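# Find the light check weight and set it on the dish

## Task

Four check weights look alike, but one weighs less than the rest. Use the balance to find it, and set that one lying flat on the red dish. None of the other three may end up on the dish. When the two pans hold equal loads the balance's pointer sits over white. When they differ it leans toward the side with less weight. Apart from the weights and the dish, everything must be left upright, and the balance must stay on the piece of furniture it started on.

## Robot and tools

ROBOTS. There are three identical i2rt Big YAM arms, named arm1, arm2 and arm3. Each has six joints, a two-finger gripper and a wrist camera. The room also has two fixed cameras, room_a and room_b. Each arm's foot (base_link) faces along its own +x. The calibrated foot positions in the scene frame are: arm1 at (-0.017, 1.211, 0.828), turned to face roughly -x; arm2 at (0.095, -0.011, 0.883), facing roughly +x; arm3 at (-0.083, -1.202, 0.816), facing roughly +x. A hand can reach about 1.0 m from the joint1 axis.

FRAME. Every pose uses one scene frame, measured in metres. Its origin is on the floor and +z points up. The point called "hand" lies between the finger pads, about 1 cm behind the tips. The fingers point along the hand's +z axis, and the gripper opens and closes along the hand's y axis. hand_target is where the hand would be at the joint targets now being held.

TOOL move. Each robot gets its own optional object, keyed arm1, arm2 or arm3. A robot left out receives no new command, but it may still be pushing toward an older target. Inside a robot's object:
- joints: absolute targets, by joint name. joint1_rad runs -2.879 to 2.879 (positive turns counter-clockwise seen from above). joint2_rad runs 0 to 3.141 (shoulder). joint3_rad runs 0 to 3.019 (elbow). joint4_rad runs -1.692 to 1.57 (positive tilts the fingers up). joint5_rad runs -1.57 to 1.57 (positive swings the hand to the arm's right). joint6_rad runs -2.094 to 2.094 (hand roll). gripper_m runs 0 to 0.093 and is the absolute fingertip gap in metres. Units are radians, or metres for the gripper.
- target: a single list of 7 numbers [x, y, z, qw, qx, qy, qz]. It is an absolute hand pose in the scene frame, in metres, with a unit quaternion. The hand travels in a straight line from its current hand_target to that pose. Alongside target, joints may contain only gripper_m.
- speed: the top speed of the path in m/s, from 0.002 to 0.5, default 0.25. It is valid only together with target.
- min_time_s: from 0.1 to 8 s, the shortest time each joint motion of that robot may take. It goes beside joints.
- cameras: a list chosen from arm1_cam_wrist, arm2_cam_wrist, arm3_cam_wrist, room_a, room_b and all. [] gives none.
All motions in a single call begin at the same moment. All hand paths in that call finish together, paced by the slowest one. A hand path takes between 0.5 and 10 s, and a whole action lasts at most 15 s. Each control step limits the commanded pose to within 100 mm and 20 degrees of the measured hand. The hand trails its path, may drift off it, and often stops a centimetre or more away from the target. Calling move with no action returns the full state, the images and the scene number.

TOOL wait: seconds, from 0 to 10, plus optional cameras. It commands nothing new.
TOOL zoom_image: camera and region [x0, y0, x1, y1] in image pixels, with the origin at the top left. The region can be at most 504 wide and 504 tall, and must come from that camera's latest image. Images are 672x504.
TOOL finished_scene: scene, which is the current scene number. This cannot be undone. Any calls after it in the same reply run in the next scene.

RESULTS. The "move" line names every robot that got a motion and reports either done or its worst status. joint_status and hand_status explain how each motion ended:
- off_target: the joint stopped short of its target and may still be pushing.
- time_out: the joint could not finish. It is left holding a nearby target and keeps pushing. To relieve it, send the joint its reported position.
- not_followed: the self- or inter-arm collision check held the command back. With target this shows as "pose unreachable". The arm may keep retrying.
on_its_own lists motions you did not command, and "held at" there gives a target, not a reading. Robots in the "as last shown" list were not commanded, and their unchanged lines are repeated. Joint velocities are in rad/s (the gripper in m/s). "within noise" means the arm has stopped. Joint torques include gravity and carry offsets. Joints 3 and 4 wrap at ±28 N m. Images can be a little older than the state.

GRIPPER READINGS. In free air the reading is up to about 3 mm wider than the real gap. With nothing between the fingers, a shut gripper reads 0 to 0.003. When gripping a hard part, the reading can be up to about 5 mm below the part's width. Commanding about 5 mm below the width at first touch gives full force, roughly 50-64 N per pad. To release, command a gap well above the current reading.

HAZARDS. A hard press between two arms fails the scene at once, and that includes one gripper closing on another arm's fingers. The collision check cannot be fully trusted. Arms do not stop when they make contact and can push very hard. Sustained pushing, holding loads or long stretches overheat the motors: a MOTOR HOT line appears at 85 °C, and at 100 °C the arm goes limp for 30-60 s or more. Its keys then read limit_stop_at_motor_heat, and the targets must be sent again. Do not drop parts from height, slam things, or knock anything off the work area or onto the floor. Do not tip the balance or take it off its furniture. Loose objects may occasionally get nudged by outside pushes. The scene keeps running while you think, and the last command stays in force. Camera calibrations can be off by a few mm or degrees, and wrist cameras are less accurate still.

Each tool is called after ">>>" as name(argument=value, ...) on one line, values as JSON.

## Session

>>> move()

>>> zoom_image(camera="room_a", region=[270, 180, 390, 280])

>>> zoom_image(camera="room_b", region=[410, 200, 530, 320])

Scene clock: 0.00 s.
Joint torques (N m): no reading
Heat: arm1: hottest joint2_rad 35 °C; arm2: hottest joint2_rad 29 °C; arm3: hottest joint2_rad 34 °C.
Joint velocities: within noise
arm1.joint_positions: joint1_rad=+0.776 joint2_rad=+0.602 joint3_rad=+1.507 joint4_rad=-1.261 joint5_rad=+0.098 joint6_rad=+0.607 gripper_m=+0.09396
arm1.joint_status: not commanded
arm1.hand: x=-0.1701 y=+1.0660 z=+1.4453 quat_wxyz=(-0.349, -0.815, -0.066, +0.458) (m; scene frame)
arm1.hand_target: x=-0.1672 y=+1.0692 z=+1.4585 quat_wxyz=(-0.357, -0.807, -0.065, +0.467) (m; scene frame)
arm1.hand_status: not commanded
arm2.joint_positions: joint1_rad=+0.021 joint2_rad=+0.603 joint3_rad=+1.379 joint4_rad=-1.633 joint5_rad=-0.031 joint6_rad=+0.148 gripper_m=+0.09396
arm2.joint_status: not commanded
arm2.hand: x=-0.0901 y=-0.0176 z=+1.3638 quat_wxyz=(+0.028, +0.934, -0.076, -0.347) (m; scene frame)
arm2.hand_target: x=-0.0886 y=-0.0177 z=+1.3731 quat_wxyz=(+0.029, +0.930, -0.075, -0.358) (m; scene frame)
arm2.hand_status: not commanded
arm3.joint_positions: joint1_rad=+0.525 joint2_rad=+0.628 joint3_rad=+1.422 joint4_rad=-1.611 joint5_rad=-0.278 joint6_rad=-0.485 gripper_m=+0.09396
arm3.joint_status: not commanded
arm3.hand: x=-0.2389 y=-1.3139 z=+1.3216 quat_wxyz=(+0.100, +0.819, +0.423, -0.375) (m; scene frame)
arm3.hand_target: x=-0.2372 y=-1.3133 z=+1.3293 quat_wxyz=(+0.099, +0.815, +0.422, -0.384) (m; scene frame)
arm3.hand_status: not commanded
pictures: arm1_cam_wrist, arm2_cam_wrist, arm3_cam_wrist, room_a, room_b
camera_calibration:
arm1_cam_wrist: T_world_to_cam=[[-0.426578, 0.750242, -0.505142, -0.142259], [0.876534, 0.205232, -0.435395, 0.562627], [-0.22298, -0.628504, -0.74516, 1.8366], [0, 0, 0, 1]] pos_world=[-0.144322, 1.14557, 1.54166]
arm2_cam_wrist: T_world_to_cam=[[0.114776, 0.987548, -0.107587, 0.175562], [0.988832, -0.123942, -0.0827592, 0.205023], [-0.0950631, -0.0968864, -0.990745, 1.46502], [0, 0, 0, 1]] pos_world=[-0.0836141, -0.00602373, 1.48732]
arm3_cam_wrist: T_world_to_cam=[[-0.763962, 0.629021, 0.143855, 0.455582], [0.608574, 0.776494, -0.163383, 1.38403], [-0.214474, -0.0372722, -0.976018, 1.31615], [0, 0, 0, 1]] pos_world=[-0.211956, -1.3122, 1.44517]

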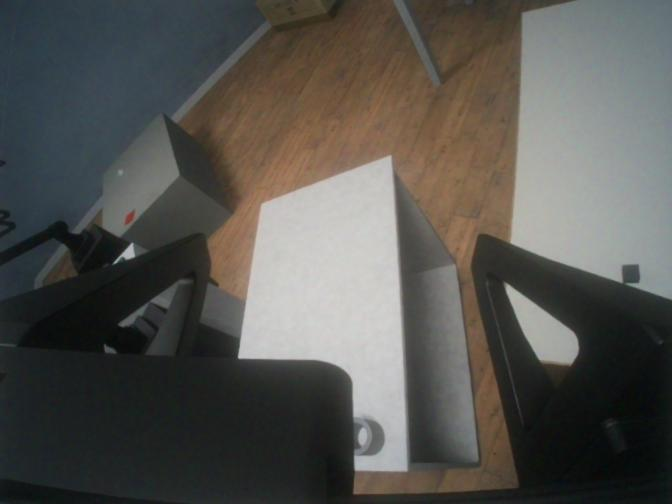

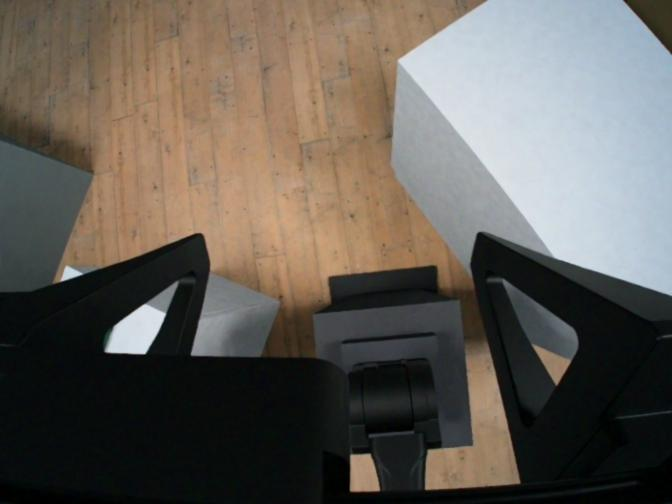

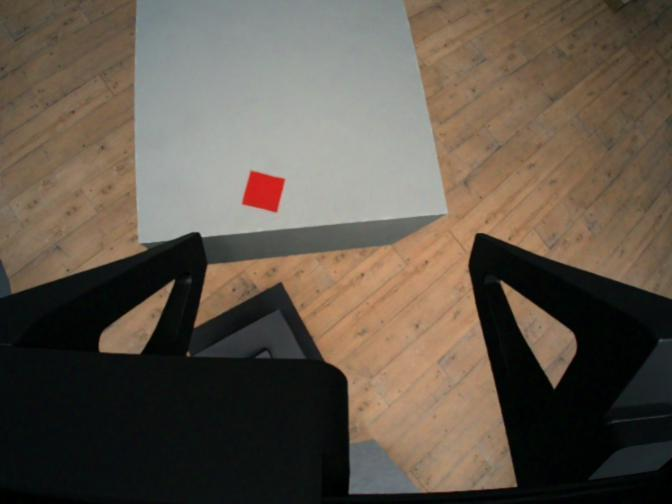

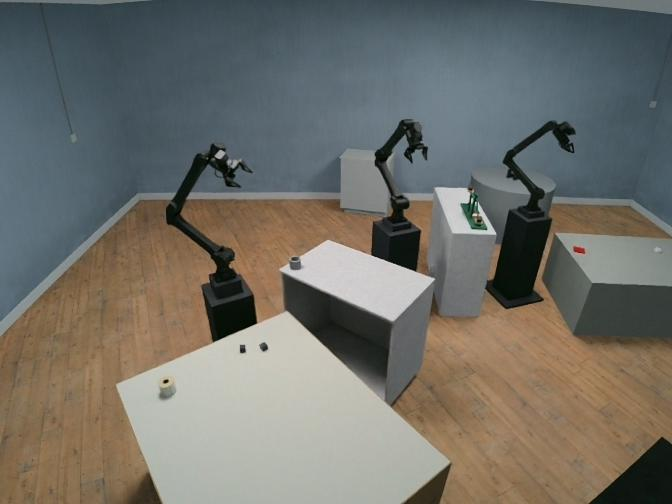

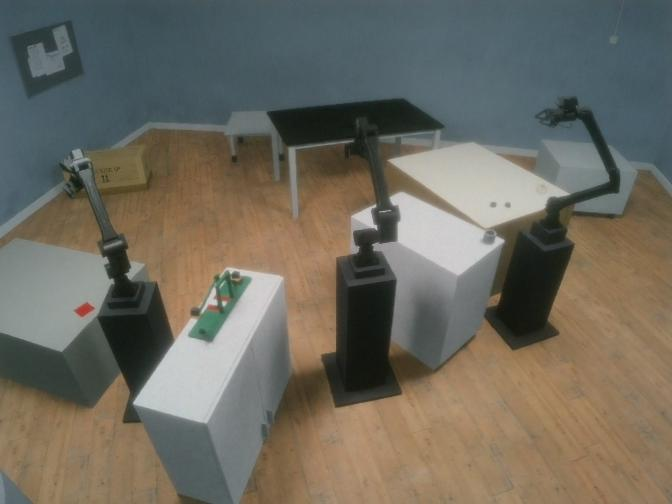

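Scaled by 4.200 from the camera's 672x504 image, which has a finer 960x720 frame.

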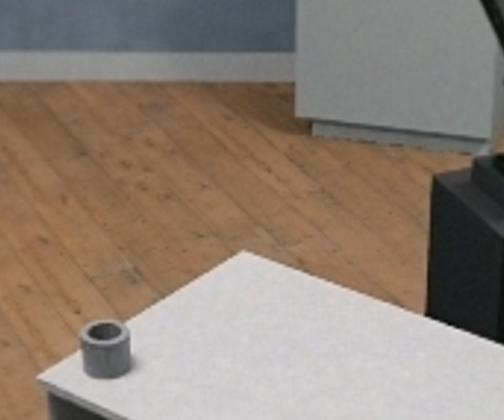

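Scaled by 4.200 from the camera's 672x504 image, which has a finer 960x720 frame.

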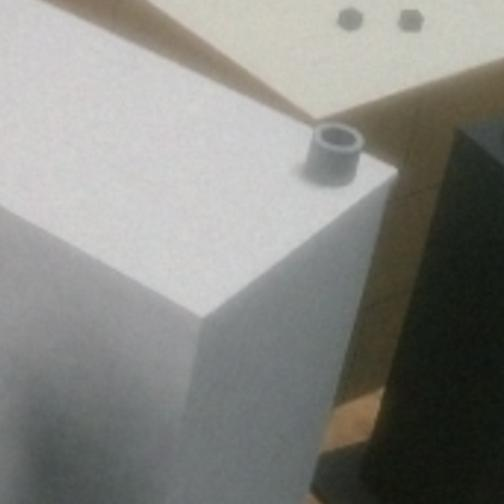

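>>> zoom_image(camera="room_a", region=[430, 170, 510, 250])

>>> zoom_image(camera="room_b", region=[170, 250, 270, 350])

>>> zoom_image(camera="room_a", region=[130, 320, 310, 420])

>>> zoom_image(camera="room_b", region=[40, 220, 240, 400])

>>> zoom_image(camera="room_a", region=[480, 150, 672, 340])

Scaled by 6.300 from the camera's 672x504 image, which has a finer 960x720 frame.

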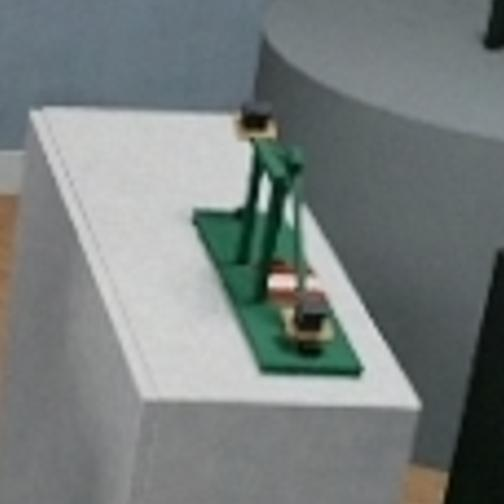

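Scaled by 5.040 from the camera's 672x504 image, which has a finer 960x720 frame.

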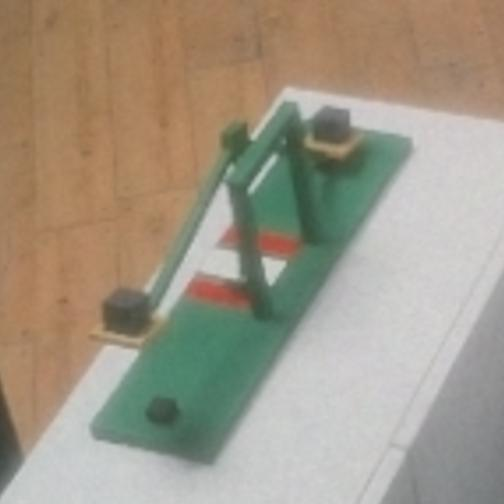

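Scaled by 2.800 from the camera's 672x504 image, which has a finer 960x720 frame.

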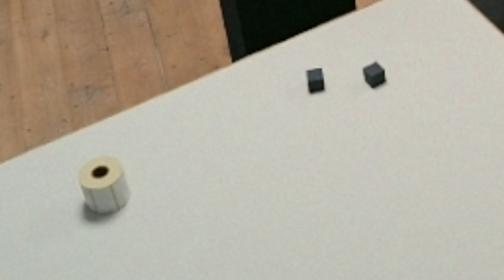

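Scaled by 2.520 from the camera's 672x504 image, which has a finer 960x720 frame.

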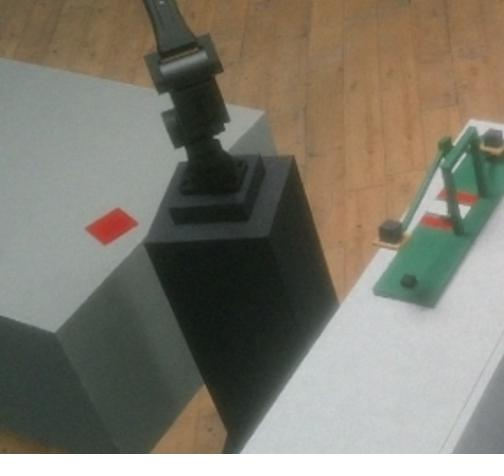

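Scaled by 2.625 from the camera's 672x504 image, which has a finer 960x720 frame.

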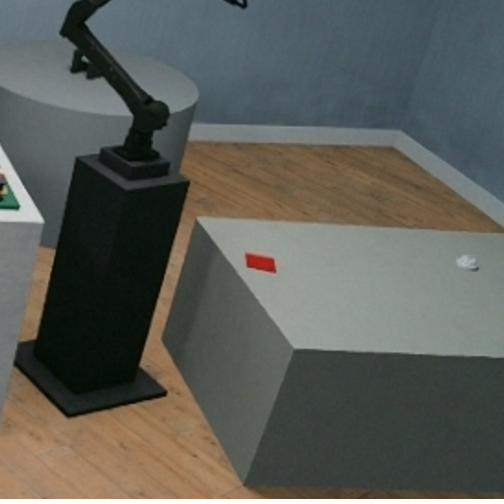

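>>> move(arm3={"target": [0.155, -0.925, 1.09, 0.2715, -0.4586, 0.8453, 0.0345], "speed": 0.3}, cameras=["arm3_cam_wrist", "room_a", "room_b"])

>>> zoom_image(camera="room_b", region=[130, 220, 290, 350])

Scene clock: 7.93 s.
Joint torques (N m): arm1=[-0.62 3.19 9.96 1.99 0.09 -0.14] | arm2=[1.38 2.26 10.73 1.81 -0.03 0.1] | arm3=[-0.67 5.42 7.66 1.22 0.53 -0.07]
Heat: arm1: hottest joint2_rad 35 °C; arm2: hottest joint2_rad 29 °C; arm3: hottest joint2_rad 34 °C.
move: arm3 not_followed
Joint velocities: within noise
arm1, arm2: as last shown
arm3.joint_positions: joint1_rad=-0.500 joint2_rad=+0.031 joint3_rad=+0.671 joint4_rad=-1.677 joint5_rad=+1.328 joint6_rad=+0.338 gripper_m=+0.09397
arm3.joint_status: not commanded
arm3.on_its_own: joint1_rad is held at -0.493, not at its first target +0.525; joint2_rad is held at +0.031, not at its first target +0.627; joint3_rad is held at +0.680, not at its first target +1.439; joint4_rad is held at -1.677, not at its first target -1.609; joint5_rad is held at +1.325, not at its first target -0.278; joint6_rad is held at +0.329, not at its first target -0.485
arm3.hand: x=+0.0169 y=-1.0643 z=+1.1548 quat_wxyz=(-0.620, +0.584, -0.512, -0.110) (m; scene frame)
arm3.hand_target: x=+0.0167 y=-1.0643 z=+1.1577 quat_wxyz=(-0.619, +0.587, -0.510, -0.114) (m; scene frame)
arm3.hand_status: not_followed (0.207 m and 58.4 deg from the pose sent, 0.600 m and 179.5 deg at the start; pose on its path clipped on 109 of 175 steps; a joint's target at an end of its range on 117 of 175 steps)
pictures: arm3_cam_wrist, room_a, room_b
pose unreachable (arm3 arm): on one or more control steps of this call this arm could not follow its commanded pose, so it was not sent that pose on those steps. On the call's last step it was still not sent that pose. It may still have moved: this result reports where it is.
cause: moving toward the commanded pose would bring two parts of the arm too close to each other (its wrist (the part past joint 4) and its wrist camera, 1 mm apart when it was first held).
camera_calibration:
arm3_cam_wrist: T_world_to_cam=[[0.74088, -0.297512, 0.602149, -1.02271], [0.0667231, -0.8595, -0.506761, -0.328198], [0.668315, 0.415626, -0.616936, 1.26999], [0, 0, 0, 1]] pos_world=[-0.0691499, -1.1142, 1.23301]

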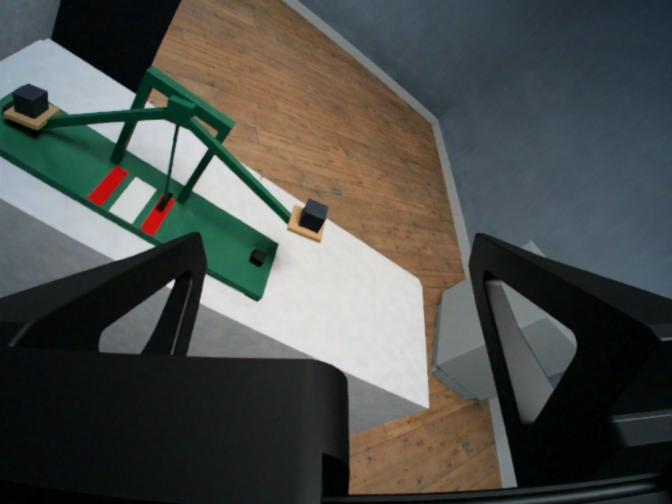

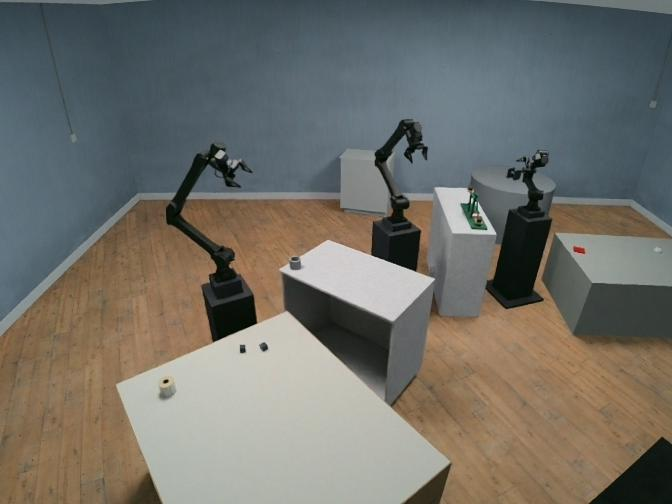

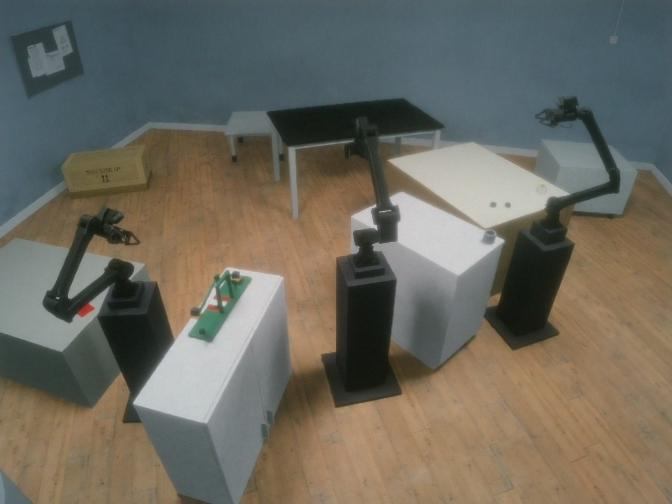

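Scaled by 3.150 from the camera's 672x504 image, which has a finer 960x720 frame.

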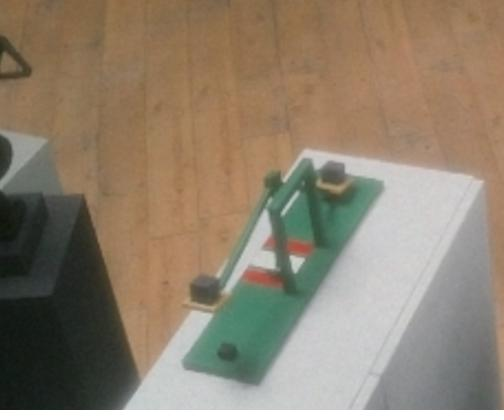

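>>> move(arm3={"joints": {"joint1_rad": -2.16, "joint2_rad": 1.0, "joint3_rad": 1.3, "joint4_rad": -1.5, "joint5_rad": 0, "joint6_rad": 0}, "min_time_s": 2}, cameras=["arm3_cam_wrist", "room_a", "room_b"])

Scene clock: 11.30 s.
Joint torques (N m): arm1=[-0.32 2.9 10.02 2.19 0.1 -0.16] | arm2=[1.44 2.43 10.74 1.78 -0.02 0.1] | arm3=[-1.67 -5.19 11.82 1.5 -0.09 -0.12]
Heat: arm1: hottest joint2_rad 35 °C; arm2: hottest joint3_rad 30 °C; arm3: hottest joint2_rad 34 °C.
move: arm3 done
Joint velocities: within noise
arm1, arm2: as last shown
arm3.joint_positions: joint1_rad=-2.153 joint2_rad=+0.993 joint3_rad=+1.253 joint4_rad=-1.510 joint5_rad=+0.003 joint6_rad=+0.009 gripper_m=+0.09397
arm3.joint_status: all done
arm3.hand: x=+0.1392 y=-0.9714 z=+1.1634 quat_wxyz=(-0.144, +0.387, -0.908, -0.067) (m; scene frame)
arm3.hand_target: x=+0.1476 y=-0.9656 z=+1.1830 quat_wxyz=(-0.166, +0.386, -0.904, -0.077) (m; scene frame)
arm3.hand_status: not commanded
pictures: arm3_cam_wrist, room_a, room_b
camera_calibration:
arm3_cam_wrist: T_world_to_cam=[[0.715257, -0.698706, -0.0147473, -0.759374], [-0.664298, -0.686285, 0.296176, -0.916275], [-0.217061, -0.202046, -0.955019, 1.07158], [0, 0, 0, 1]] pos_world=[0.167068, -0.942896, 1.28356]

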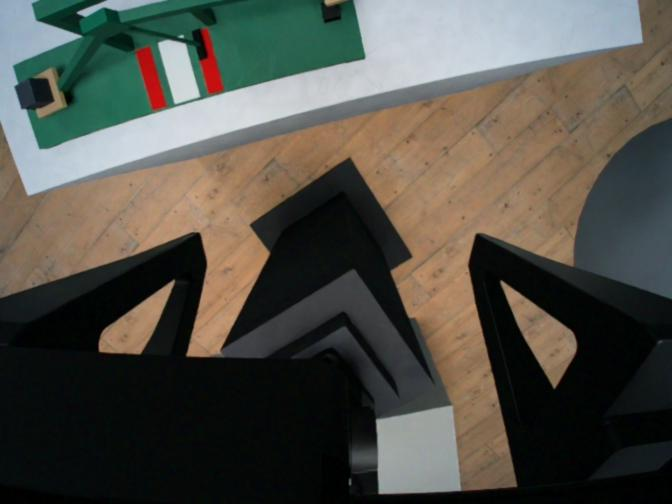

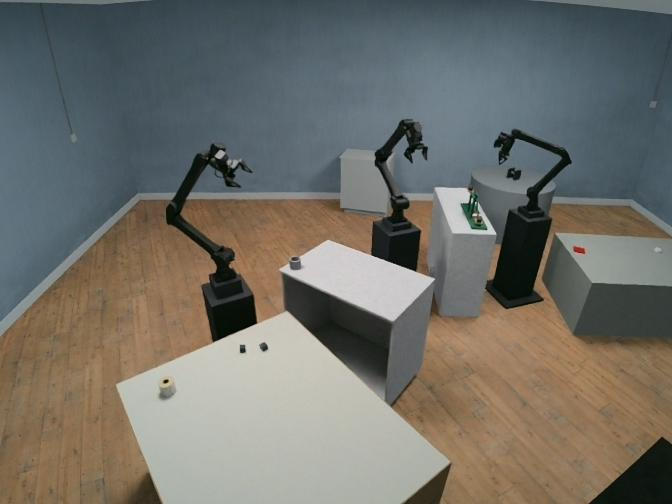

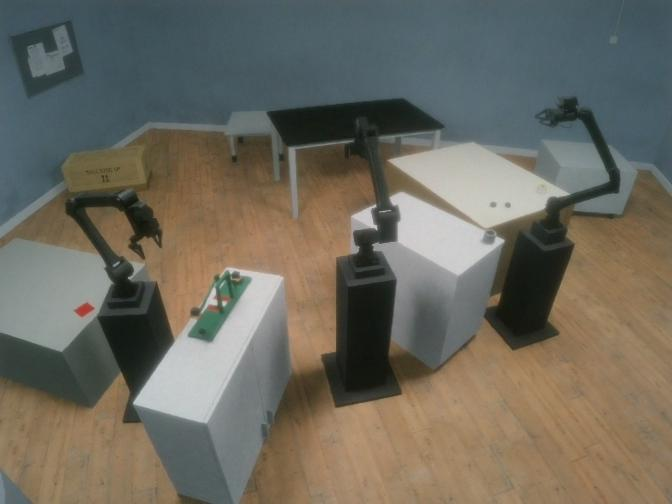

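>>> move(arm3={"target": [0.193, -0.896, 1.058, 0.2705, -0.4834, 0.8314, 0.0426], "speed": 0.2}, cameras=["arm3_cam_wrist", "room_a", "room_b"])

>>> zoom_image(camera="arm3_cam_wrist", region=[200, 0, 500, 250])

Scene clock: 13.60 s.
Joint torques (N m): arm1=[-0.44 2.78 9.89 2.19 0.06 -0.13] | arm2=[1.38 2.37 10.7 1.74 -0.04 0.09] | arm3=[-0.5 -6.71 8.68 1.95 0.19 -0.11]
Heat: arm1: hottest joint3_rad 36 °C; arm2: hottest joint3_rad 31 °C; arm3: hottest joint2_rad 34 °C.
move: arm3 done
Joint velocities: within noise
arm1, arm2: as last shown
arm3.joint_positions: joint1_rad=-2.083 joint2_rad=+1.065 joint3_rad=+0.969 joint4_rad=-0.924 joint5_rad=+0.117 joint6_rad=-0.187 gripper_m=+0.09397
arm3.joint_status: not commanded
arm3.hand: x=+0.1923 y=-0.9003 z=+1.0631 quat_wxyz=(-0.272, +0.477, -0.835, -0.045) (m; scene frame)
arm3.hand_target: x=+0.1929 y=-0.8961 z=+1.0579 quat_wxyz=(-0.270, +0.483, -0.831, -0.043) (m; scene frame)
arm3.hand_status: done (0.007 m and 0.9 deg from the pose sent, 0.140 m and 20.4 deg at the start)
pictures: arm3_cam_wrist, room_a, room_b
camera_calibration:
arm3_cam_wrist: T_world_to_cam=[[0.816266, -0.549596, 0.177915, -0.839178], [-0.569369, -0.817464, 0.0870172, -0.7165], [0.0976147, -0.172328, -0.980191, 0.994618], [0, 0, 0, 1]] pos_world=[0.17995, -0.875521, 1.18657]

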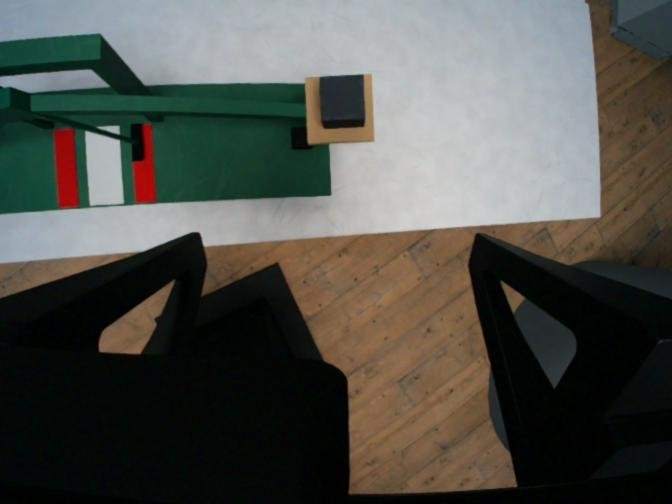

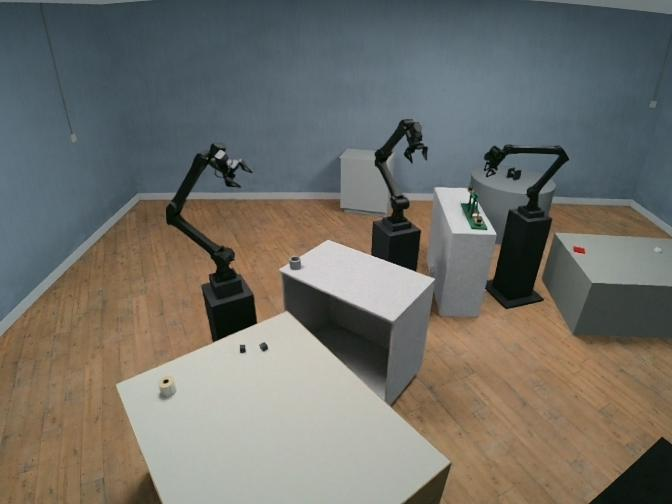

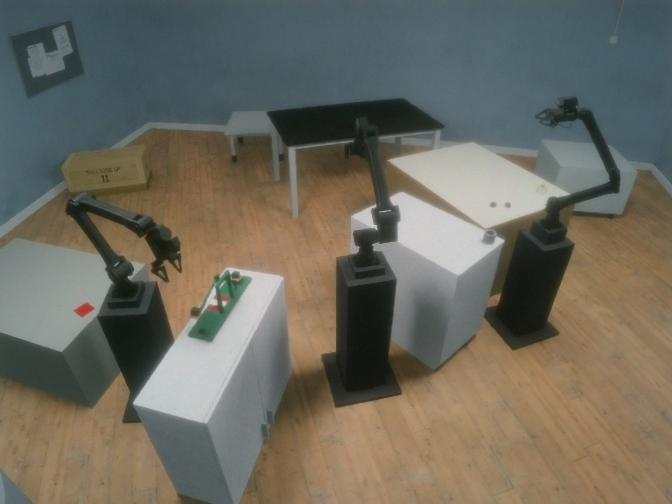

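Scaled by 1.680 from the camera's 672x504 image, which has a finer 960x720 frame.

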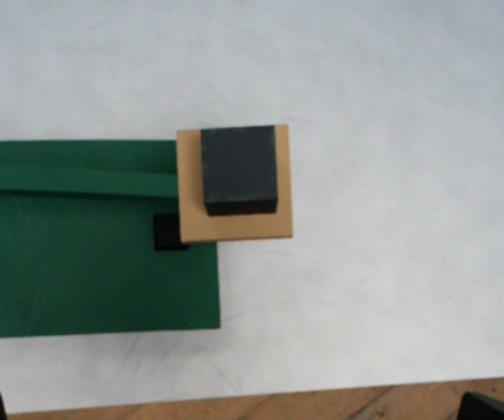

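>>> move(arm3={"target": [0.251, -0.844, 0.965, 0.2705, -0.4834, 0.8314, 0.0426], "speed": 0.15}, cameras=["arm3_cam_wrist", "room_a", "room_b"])

>>> zoom_image(camera="arm3_cam_wrist", region=[180, 50, 500, 330])

>>> zoom_image(camera="room_b", region=[150, 240, 250, 340])

Scene clock: 16.27 s.
Joint torques (N m): arm1=[-0.15 3.08 10 2.14 0.09 -0.17] | arm2=[1.49 2.2 10.71 1.73 -0.03 0.1] | arm3=[-1.55 -9.88 8.9 1.92 -0.05 -0.11]
Heat: arm1: hottest joint3_rad 36 °C; arm2: hottest joint3_rad 31 °C; arm3: hottest joint2_rad 34 °C.
move: arm3 done
Joint velocities: within noise
arm1, arm2: as last shown
arm3.joint_positions: joint1_rad=-2.103 joint2_rad=+1.344 joint3_rad=+0.938 joint4_rad=-0.617 joint5_rad=+0.105 joint6_rad=-0.217 gripper_m=+0.09397
arm3.joint_status: not commanded
arm3.hand: x=+0.2448 y=-0.8468 z=+0.9685 quat_wxyz=(-0.270, +0.482, -0.832, -0.043) (m; scene frame)
arm3.hand_target: x=+0.2510 y=-0.8442 z=+0.9650 quat_wxyz=(-0.271, +0.483, -0.831, -0.042) (m; scene frame)
arm3.hand_status: done (0.008 m and 0.2 deg from the pose sent, 0.128 m and 0.9 deg at the start)
pictures: arm3_cam_wrist, room_a, room_b
camera_calibration:
arm3_cam_wrist: T_world_to_cam=[[0.822063, -0.539339, 0.182555, -0.833076], [-0.56053, -0.822902, 0.0929413, -0.647128], [0.100098, -0.178731, -0.978793, 0.898601], [0, 0, 0, 1]] pos_world=[0.232158, -0.821226, 1.09177]

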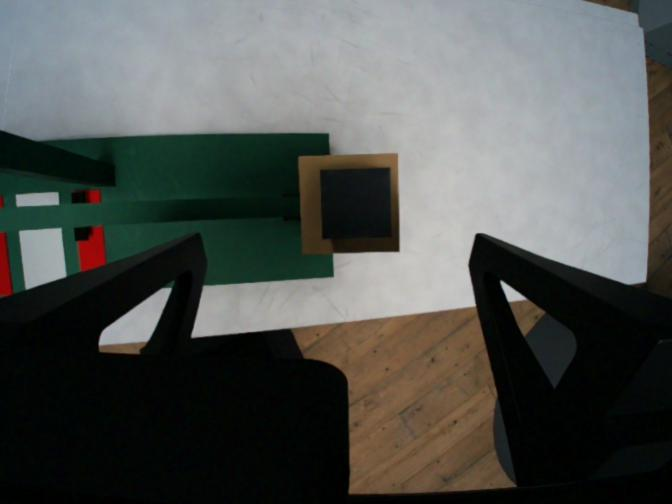

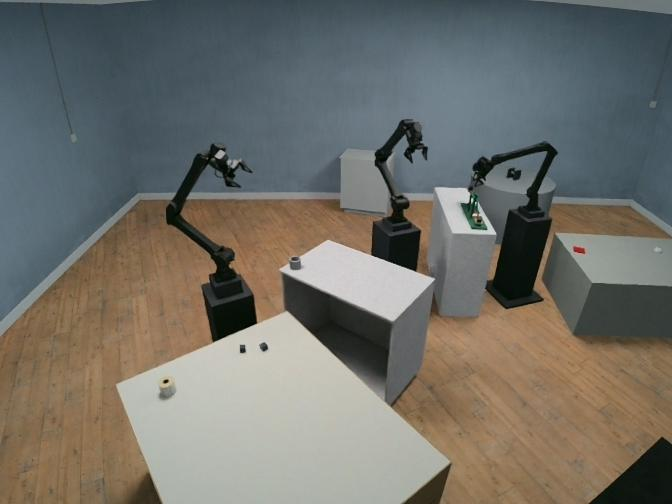

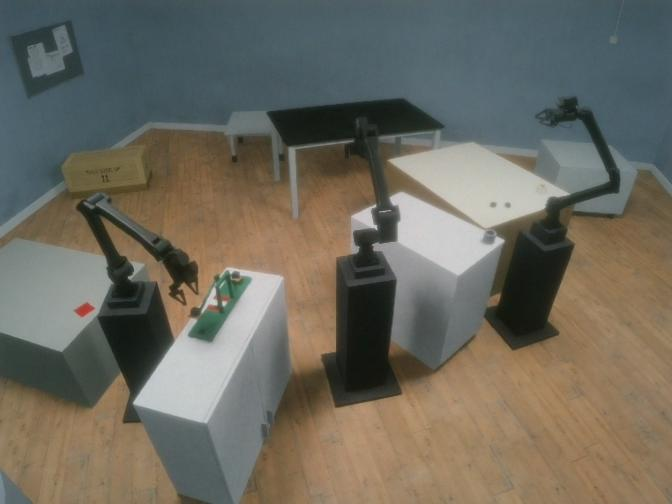

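Scaled by 1.575 from the camera's 672x504 image, which has a finer 960x720 frame.

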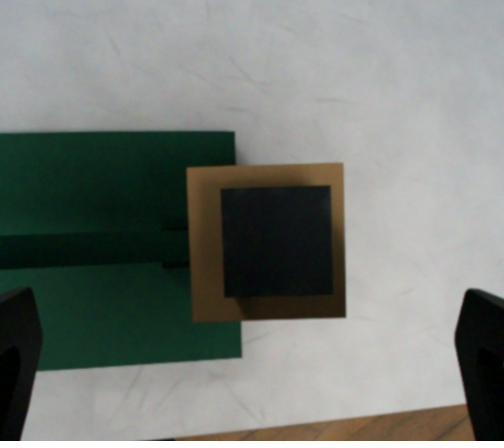

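Scaled by 5.040 from the camera's 672x504 image, which has a finer 960x720 frame.

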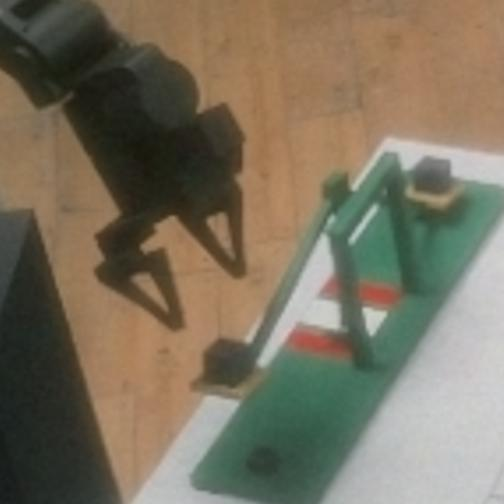

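>>> move(arm3={"target": [0.2757, -0.832, 0.928, 0.2705, -0.4834, 0.8314, 0.0426], "speed": 0.1}, cameras=["arm3_cam_wrist", "room_b"])

>>> zoom_image(camera="arm3_cam_wrist", region=[180, 150, 500, 400])

>>> zoom_image(camera="room_b", region=[150, 240, 250, 340])

Scene clock: 18.10 s.
Joint torques (N m): arm1=[0.09 3.02 9.91 2.17 0.11 -0.14] | arm2=[1.44 2.32 10.67 1.78 -0.02 0.07] | arm3=[-1.55 -10.99 9.1 1.96 -0.06 -0.11]
Heat: arm1: hottest joint3_rad 36 °C; arm2: hottest joint3_rad 31 °C; arm3: hottest joint2_rad 34 °C.
move: arm3 done
Joint velocities: within noise
arm1, arm2: as last shown
arm3.joint_positions: joint1_rad=-2.130 joint2_rad=+1.453 joint3_rad=+0.938 joint4_rad=-0.509 joint5_rad=+0.091 joint6_rad=-0.239 gripper_m=+0.09397
arm3.joint_status: not commanded
arm3.hand: x=+0.2677 y=-0.8367 z=+0.9301 quat_wxyz=(-0.268, +0.483, -0.833, -0.042) (m; scene frame)
arm3.hand_target: x=+0.2756 y=-0.8322 z=+0.9281 quat_wxyz=(-0.271, +0.483, -0.831, -0.043) (m; scene frame)
arm3.hand_status: done (0.010 m and 0.4 deg from the pose sent, 0.053 m and 0.2 deg at the start)
pictures: arm3_cam_wrist, room_b
camera_calibration:
arm3_cam_wrist: T_world_to_cam=[[0.822351, -0.539243, 0.181537, -0.8384], [-0.560688, -0.822287, 0.097332, -0.625994], [0.0967901, -0.181827, -0.978555, 0.858662], [0, 0, 0, 1]] pos_world=[0.255362, -0.810721, 1.05338]

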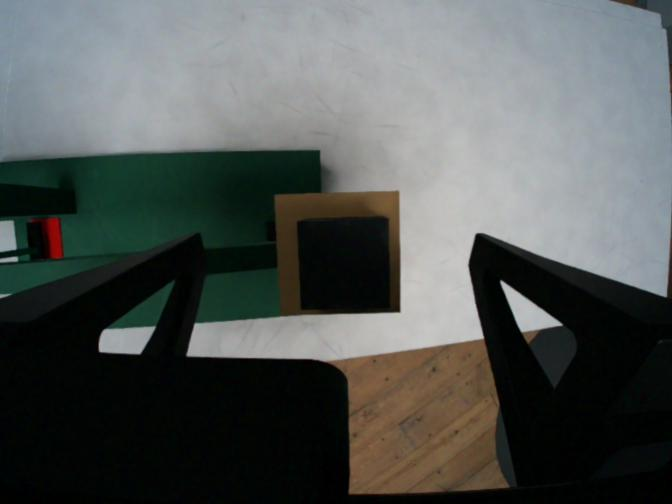

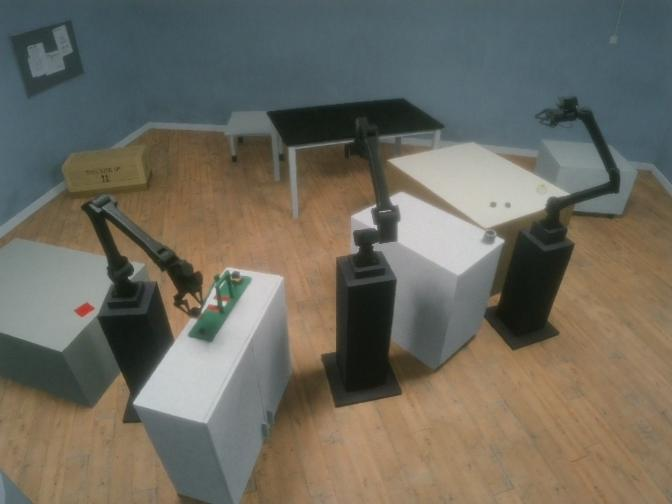

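Scaled by 1.575 from the camera's 672x504 image, which has a finer 960x720 frame.

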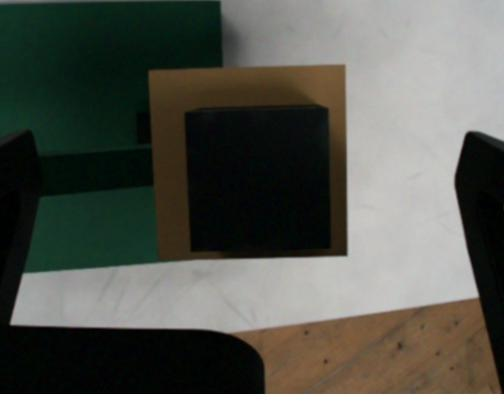

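Scaled by 5.040 from the camera's 672x504 image, which has a finer 960x720 frame.

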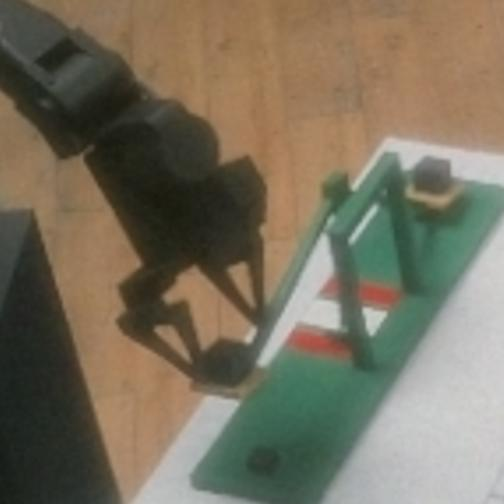

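>>> move(arm3={"joints": {"gripper_m": 0.04}})

>>> move(arm3={"joints": {"gripper_m": 0.023}}, cameras=["arm3_cam_wrist"])

>>> zoom_image(camera="arm3_cam_wrist", region=[180, 150, 500, 400])

Scene clock: 19.07 s.
Joint torques (N m): arm1=[-0.5 3.31 9.94 2.26 0.08 -0.14] | arm2=[1.55 2.37 10.77 1.77 -0.03 0.08] | arm3=[-1.55 -11.05 9.11 1.92 -0.06 -0.11]
Heat: arm1: hottest joint3_rad 36 °C; arm2: hottest joint3_rad 32 °C; arm3: hottest joint2_rad 34 °C.
move: arm3 done
Joint velocities: within noise
arm1, arm2: as last shown
arm3.joint_positions: joint1_rad=-2.130 joint2_rad=+1.453 joint3_rad=+0.938 joint4_rad=-0.509 joint5_rad=+0.091 joint6_rad=-0.240 gripper_m=+0.04018
arm3.joint_status: all done
arm3.hand: x=+0.2677 y=-0.8367 z=+0.9301 quat_wxyz=(-0.268, +0.483, -0.833, -0.042) (m; scene frame)
arm3.hand_target: x=+0.2756 y=-0.8322 z=+0.9281 quat_wxyz=(-0.271, +0.483, -0.831, -0.043) (m; scene frame)
arm3.hand_status: not commanded
pictures: none

Scene clock: 19.57 s.
Joint torques (N m): arm1=[-0.5 3.02 9.99 2.14 0.11 -0.15] | arm2=[1.67 2.32 10.69 1.77 -0.02 0.08] | arm3=[-1.44 -11.05 9.1 1.91 -0.07 -0.11]
Heat: arm1: hottest joint3_rad 36 °C; arm2: hottest joint3_rad 32 °C; arm3: hottest joint2_rad 34 °C.
move: arm3 off_target
Joint velocities: within noise
arm1, arm2: as last shown
arm3.joint_positions: joint1_rad=-2.131 joint2_rad=+1.453 joint3_rad=+0.938 joint4_rad=-0.509 joint5_rad=+0.091 joint6_rad=-0.240 gripper_m=+0.02943
arm3.joint_status: gripper_m off_target (ended at +0.02946, target +0.02300)
arm3.hand: x=+0.2679 y=-0.8370 z=+0.9301 quat_wxyz=(-0.268, +0.483, -0.833, -0.042) (m; scene frame)
arm3.hand_target: x=+0.2756 y=-0.8323 z=+0.9281 quat_wxyz=(-0.271, +0.483, -0.831, -0.043) (m; scene frame)
arm3.hand_status: not commanded
pictures: arm3_cam_wrist
camera_calibration:
arm3_cam_wrist: T_world_to_cam=[[0.822395, -0.538997, 0.18207, -0.839045], [-0.560555, -0.82236, 0.0974779, -0.626294], [0.0971866, -0.182225, -0.978442, 0.858062], [0, 0, 0, 1]] pos_world=[0.255562, -0.810921, 1.05338]

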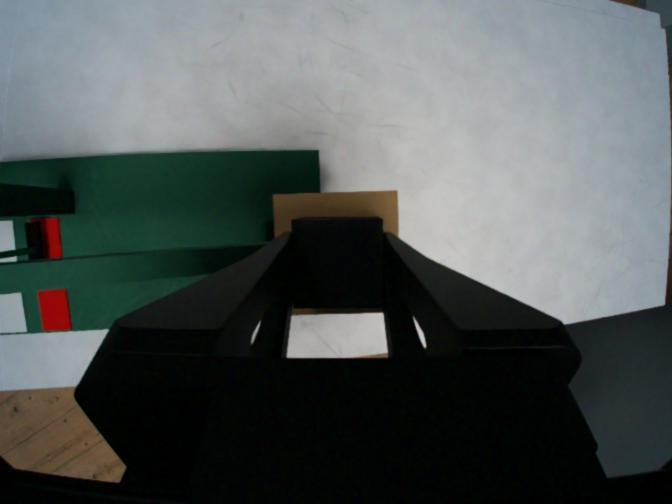

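Scaled by 1.575 from the camera's 672x504 image, which has a finer 960x720 frame.

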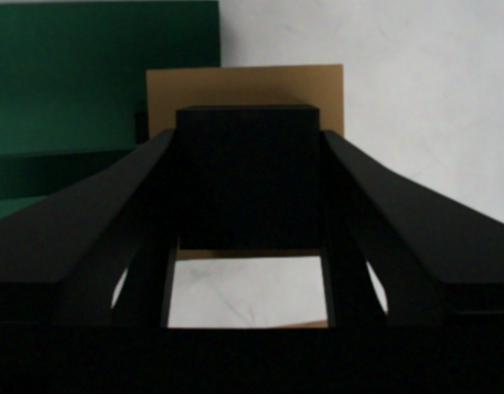

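>>> move(arm3={"target": [0.268, -0.84, 1.04, 0.2705, -0.4834, 0.8314, 0.0426], "speed": 0.15}, cameras=["arm3_cam_wrist"])

>>> move(arm3={"joints": {"joint2_rad": 1.1, "joint3_rad": 1.55, "joint4_rad": -1.5}, "min_time_s": 1.5})

>>> move(arm3={"joints": {"joint1_rad": 1.10, "joint5_rad": 0, "joint6_rad": 0}, "min_time_s": 3}, cameras=["arm3_cam_wrist", "room_a", "room_b"])

Scene clock: 21.53 s.
Joint torques (N m): arm1=[-0.85 3.02 9.92 2.19 0.08 -0.12] | arm2=[1.55 2.37 10.71 1.8 -0.04 0.09] | arm3=[-1.2 -12.4 12.41 1.25 0.06 -0.08]
Heat: arm1: hottest joint3_rad 37 °C; arm2: hottest joint3_rad 32 °C; arm3: hottest joint2_rad 35 °C.
move: arm3 off_target
Joint velocities: within noise
arm1.joint_positions: joint1_rad=+0.776 joint2_rad=+0.602 joint3_rad=+1.507 joint4_rad=-1.261 joint5_rad=+0.098 joint6_rad=+0.607 gripper_m=+0.09396
arm1.joint_status: not commanded
arm1.hand: x=-0.1701 y=+1.0660 z=+1.4453 quat_wxyz=(-0.349, -0.815, -0.066, +0.458) (m; scene frame)
arm1.hand_target: x=-0.1672 y=+1.0692 z=+1.4585 quat_wxyz=(-0.357, -0.807, -0.065, +0.467) (m; scene frame)
arm1.hand_status: not commanded
arm2.joint_positions: joint1_rad=+0.021 joint2_rad=+0.603 joint3_rad=+1.379 joint4_rad=-1.633 joint5_rad=-0.031 joint6_rad=+0.148 gripper_m=+0.09396
arm2.joint_status: not commanded
arm2.hand: x=-0.0901 y=-0.0176 z=+1.3638 quat_wxyz=(+0.028, +0.934, -0.076, -0.347) (m; scene frame)
arm2.hand_target: x=-0.0886 y=-0.0177 z=+1.3731 quat_wxyz=(+0.029, +0.930, -0.075, -0.358) (m; scene frame)
arm2.hand_status: not commanded
arm3.joint_positions: joint1_rad=-2.131 joint2_rad=+1.341 joint3_rad=+1.073 joint4_rad=-0.804 joint5_rad=+0.090 joint6_rad=-0.240 gripper_m=+0.02943
arm3.joint_status: not commanded
arm3.hand: x=+0.2569 y=-0.8502 z=+1.0115 quat_wxyz=(-0.246, +0.487, -0.837, -0.036) (m; scene frame)
arm3.hand_target: x=+0.2672 y=-0.8410 z=+1.0400 quat_wxyz=(-0.271, +0.483, -0.831, -0.043) (m; scene frame)
arm3.hand_status: off_target (0.032 m and 3.0 deg from the pose sent, 0.110 m and 0.4 deg at the start)
pictures: arm3_cam_wrist
camera_calibration:
arm3_cam_wrist: T_world_to_cam=[[0.828773, -0.531904, 0.17382, -0.839172], [-0.555728, -0.818753, 0.144256, -0.696763], [0.0655854, -0.216152, -0.974155, 0.911227], [0, 0, 0, 1]] pos_world=[0.248509, -0.819873, 1.13405]

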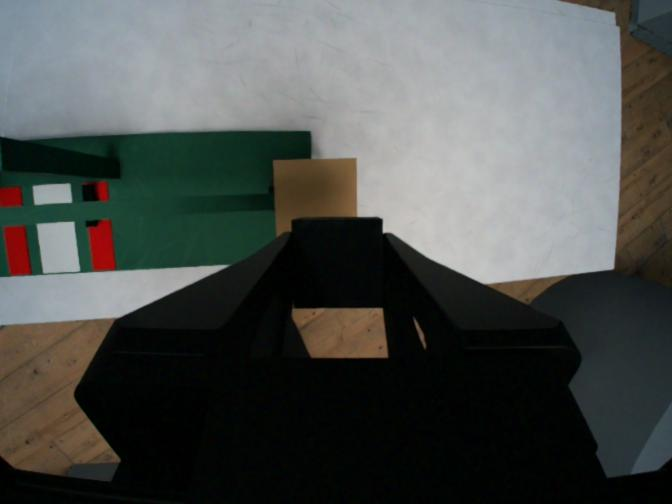

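Scene clock: 23.63 s.
Joint torques (N m): arm1=[-0.15 2.61 10.06 2.17 0.07 -0.14] | arm2=[1.32 2.14 10.74 1.78 -0.01 0.09] | arm3=[-1.26 -7.24 11.56 1.14 0.06 -0.07]
Heat: arm1: hottest joint3_rad 37 °C; arm2: hottest joint3_rad 32 °C; arm3: hottest joint2_rad 35 °C.
move: arm3 done
Joint velocities: within noise
arm1, arm2: as last shown
arm3.joint_positions: joint1_rad=-2.131 joint2_rad=+1.101 joint3_rad=+1.505 joint4_rad=-1.494 joint5_rad=+0.090 joint6_rad=-0.240 gripper_m=+0.02943
arm3.joint_status: all done
arm3.hand: x=+0.1843 y=-0.9347 z=+1.2452 quat_wxyz=(-0.238, +0.488, -0.839, -0.033) (m; scene frame)
arm3.hand_target: x=+0.1859 y=-0.9346 z=+1.2658 quat_wxyz=(-0.256, +0.486, -0.835, -0.038) (m; scene frame)
arm3.hand_status: not commanded
pictures: none

Scene clock: 27.17 s.
Joint torques (N m): arm1=[-0.21 3.14 9.98 2.11 0.1 -0.17] | arm2=[1.26 2.2 10.76 1.76 -0.04 0.09] | arm3=[-0.62 -7.36 11.49 1.13 -0.02 0]
Heat: arm1: hottest joint3_rad 37 °C; arm2: hottest joint3_rad 33 °C; arm3: hottest joint2_rad 35 °C.
move: arm3 done
Joint velocities: within noise
arm1, arm2: as last shown
arm3.joint_positions: joint1_rad=+1.094 joint2_rad=+1.101 joint3_rad=+1.505 joint4_rad=-1.494 joint5_rad=+0.002 joint6_rad=-0.009 gripper_m=+0.02930
arm3.joint_status: all done
arm3.hand: x=-0.3076 y=-1.5037 z=+1.2459 quat_wxyz=(+0.100, +0.867, +0.437, -0.217) (m; scene frame)
arm3.hand_target: x=-0.3059 y=-1.5065 z=+1.2664 quat_wxyz=(+0.111, +0.863, +0.434, -0.233) (m; scene frame)
arm3.hand_status: not commanded
pictures: arm3_cam_wrist, room_a, room_b
camera_calibration:
arm3_cam_wrist: T_world_to_cam=[[-0.795003, 0.606522, 0.0100899, 0.656712], [0.601905, 0.786666, 0.137359, 1.19947], [0.0753736, 0.115274, -0.99047, 1.55707], [0, 0, 0, 1]] pos_world=[-0.31724, -1.52138, 1.37084]

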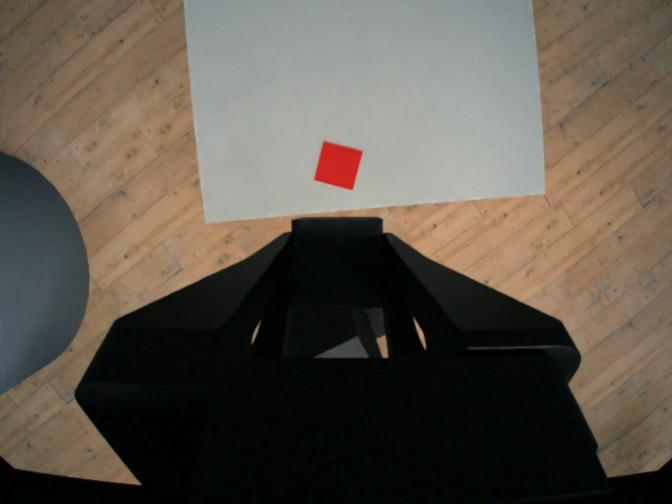

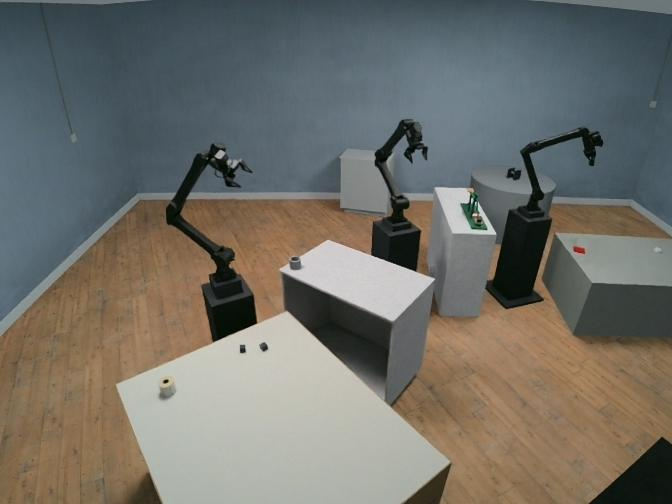

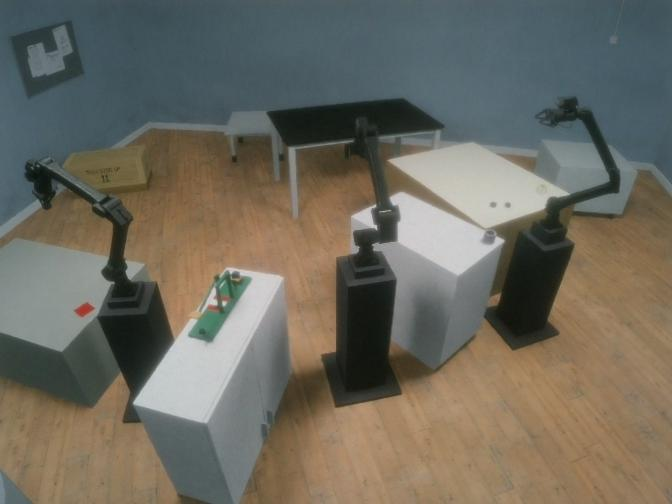

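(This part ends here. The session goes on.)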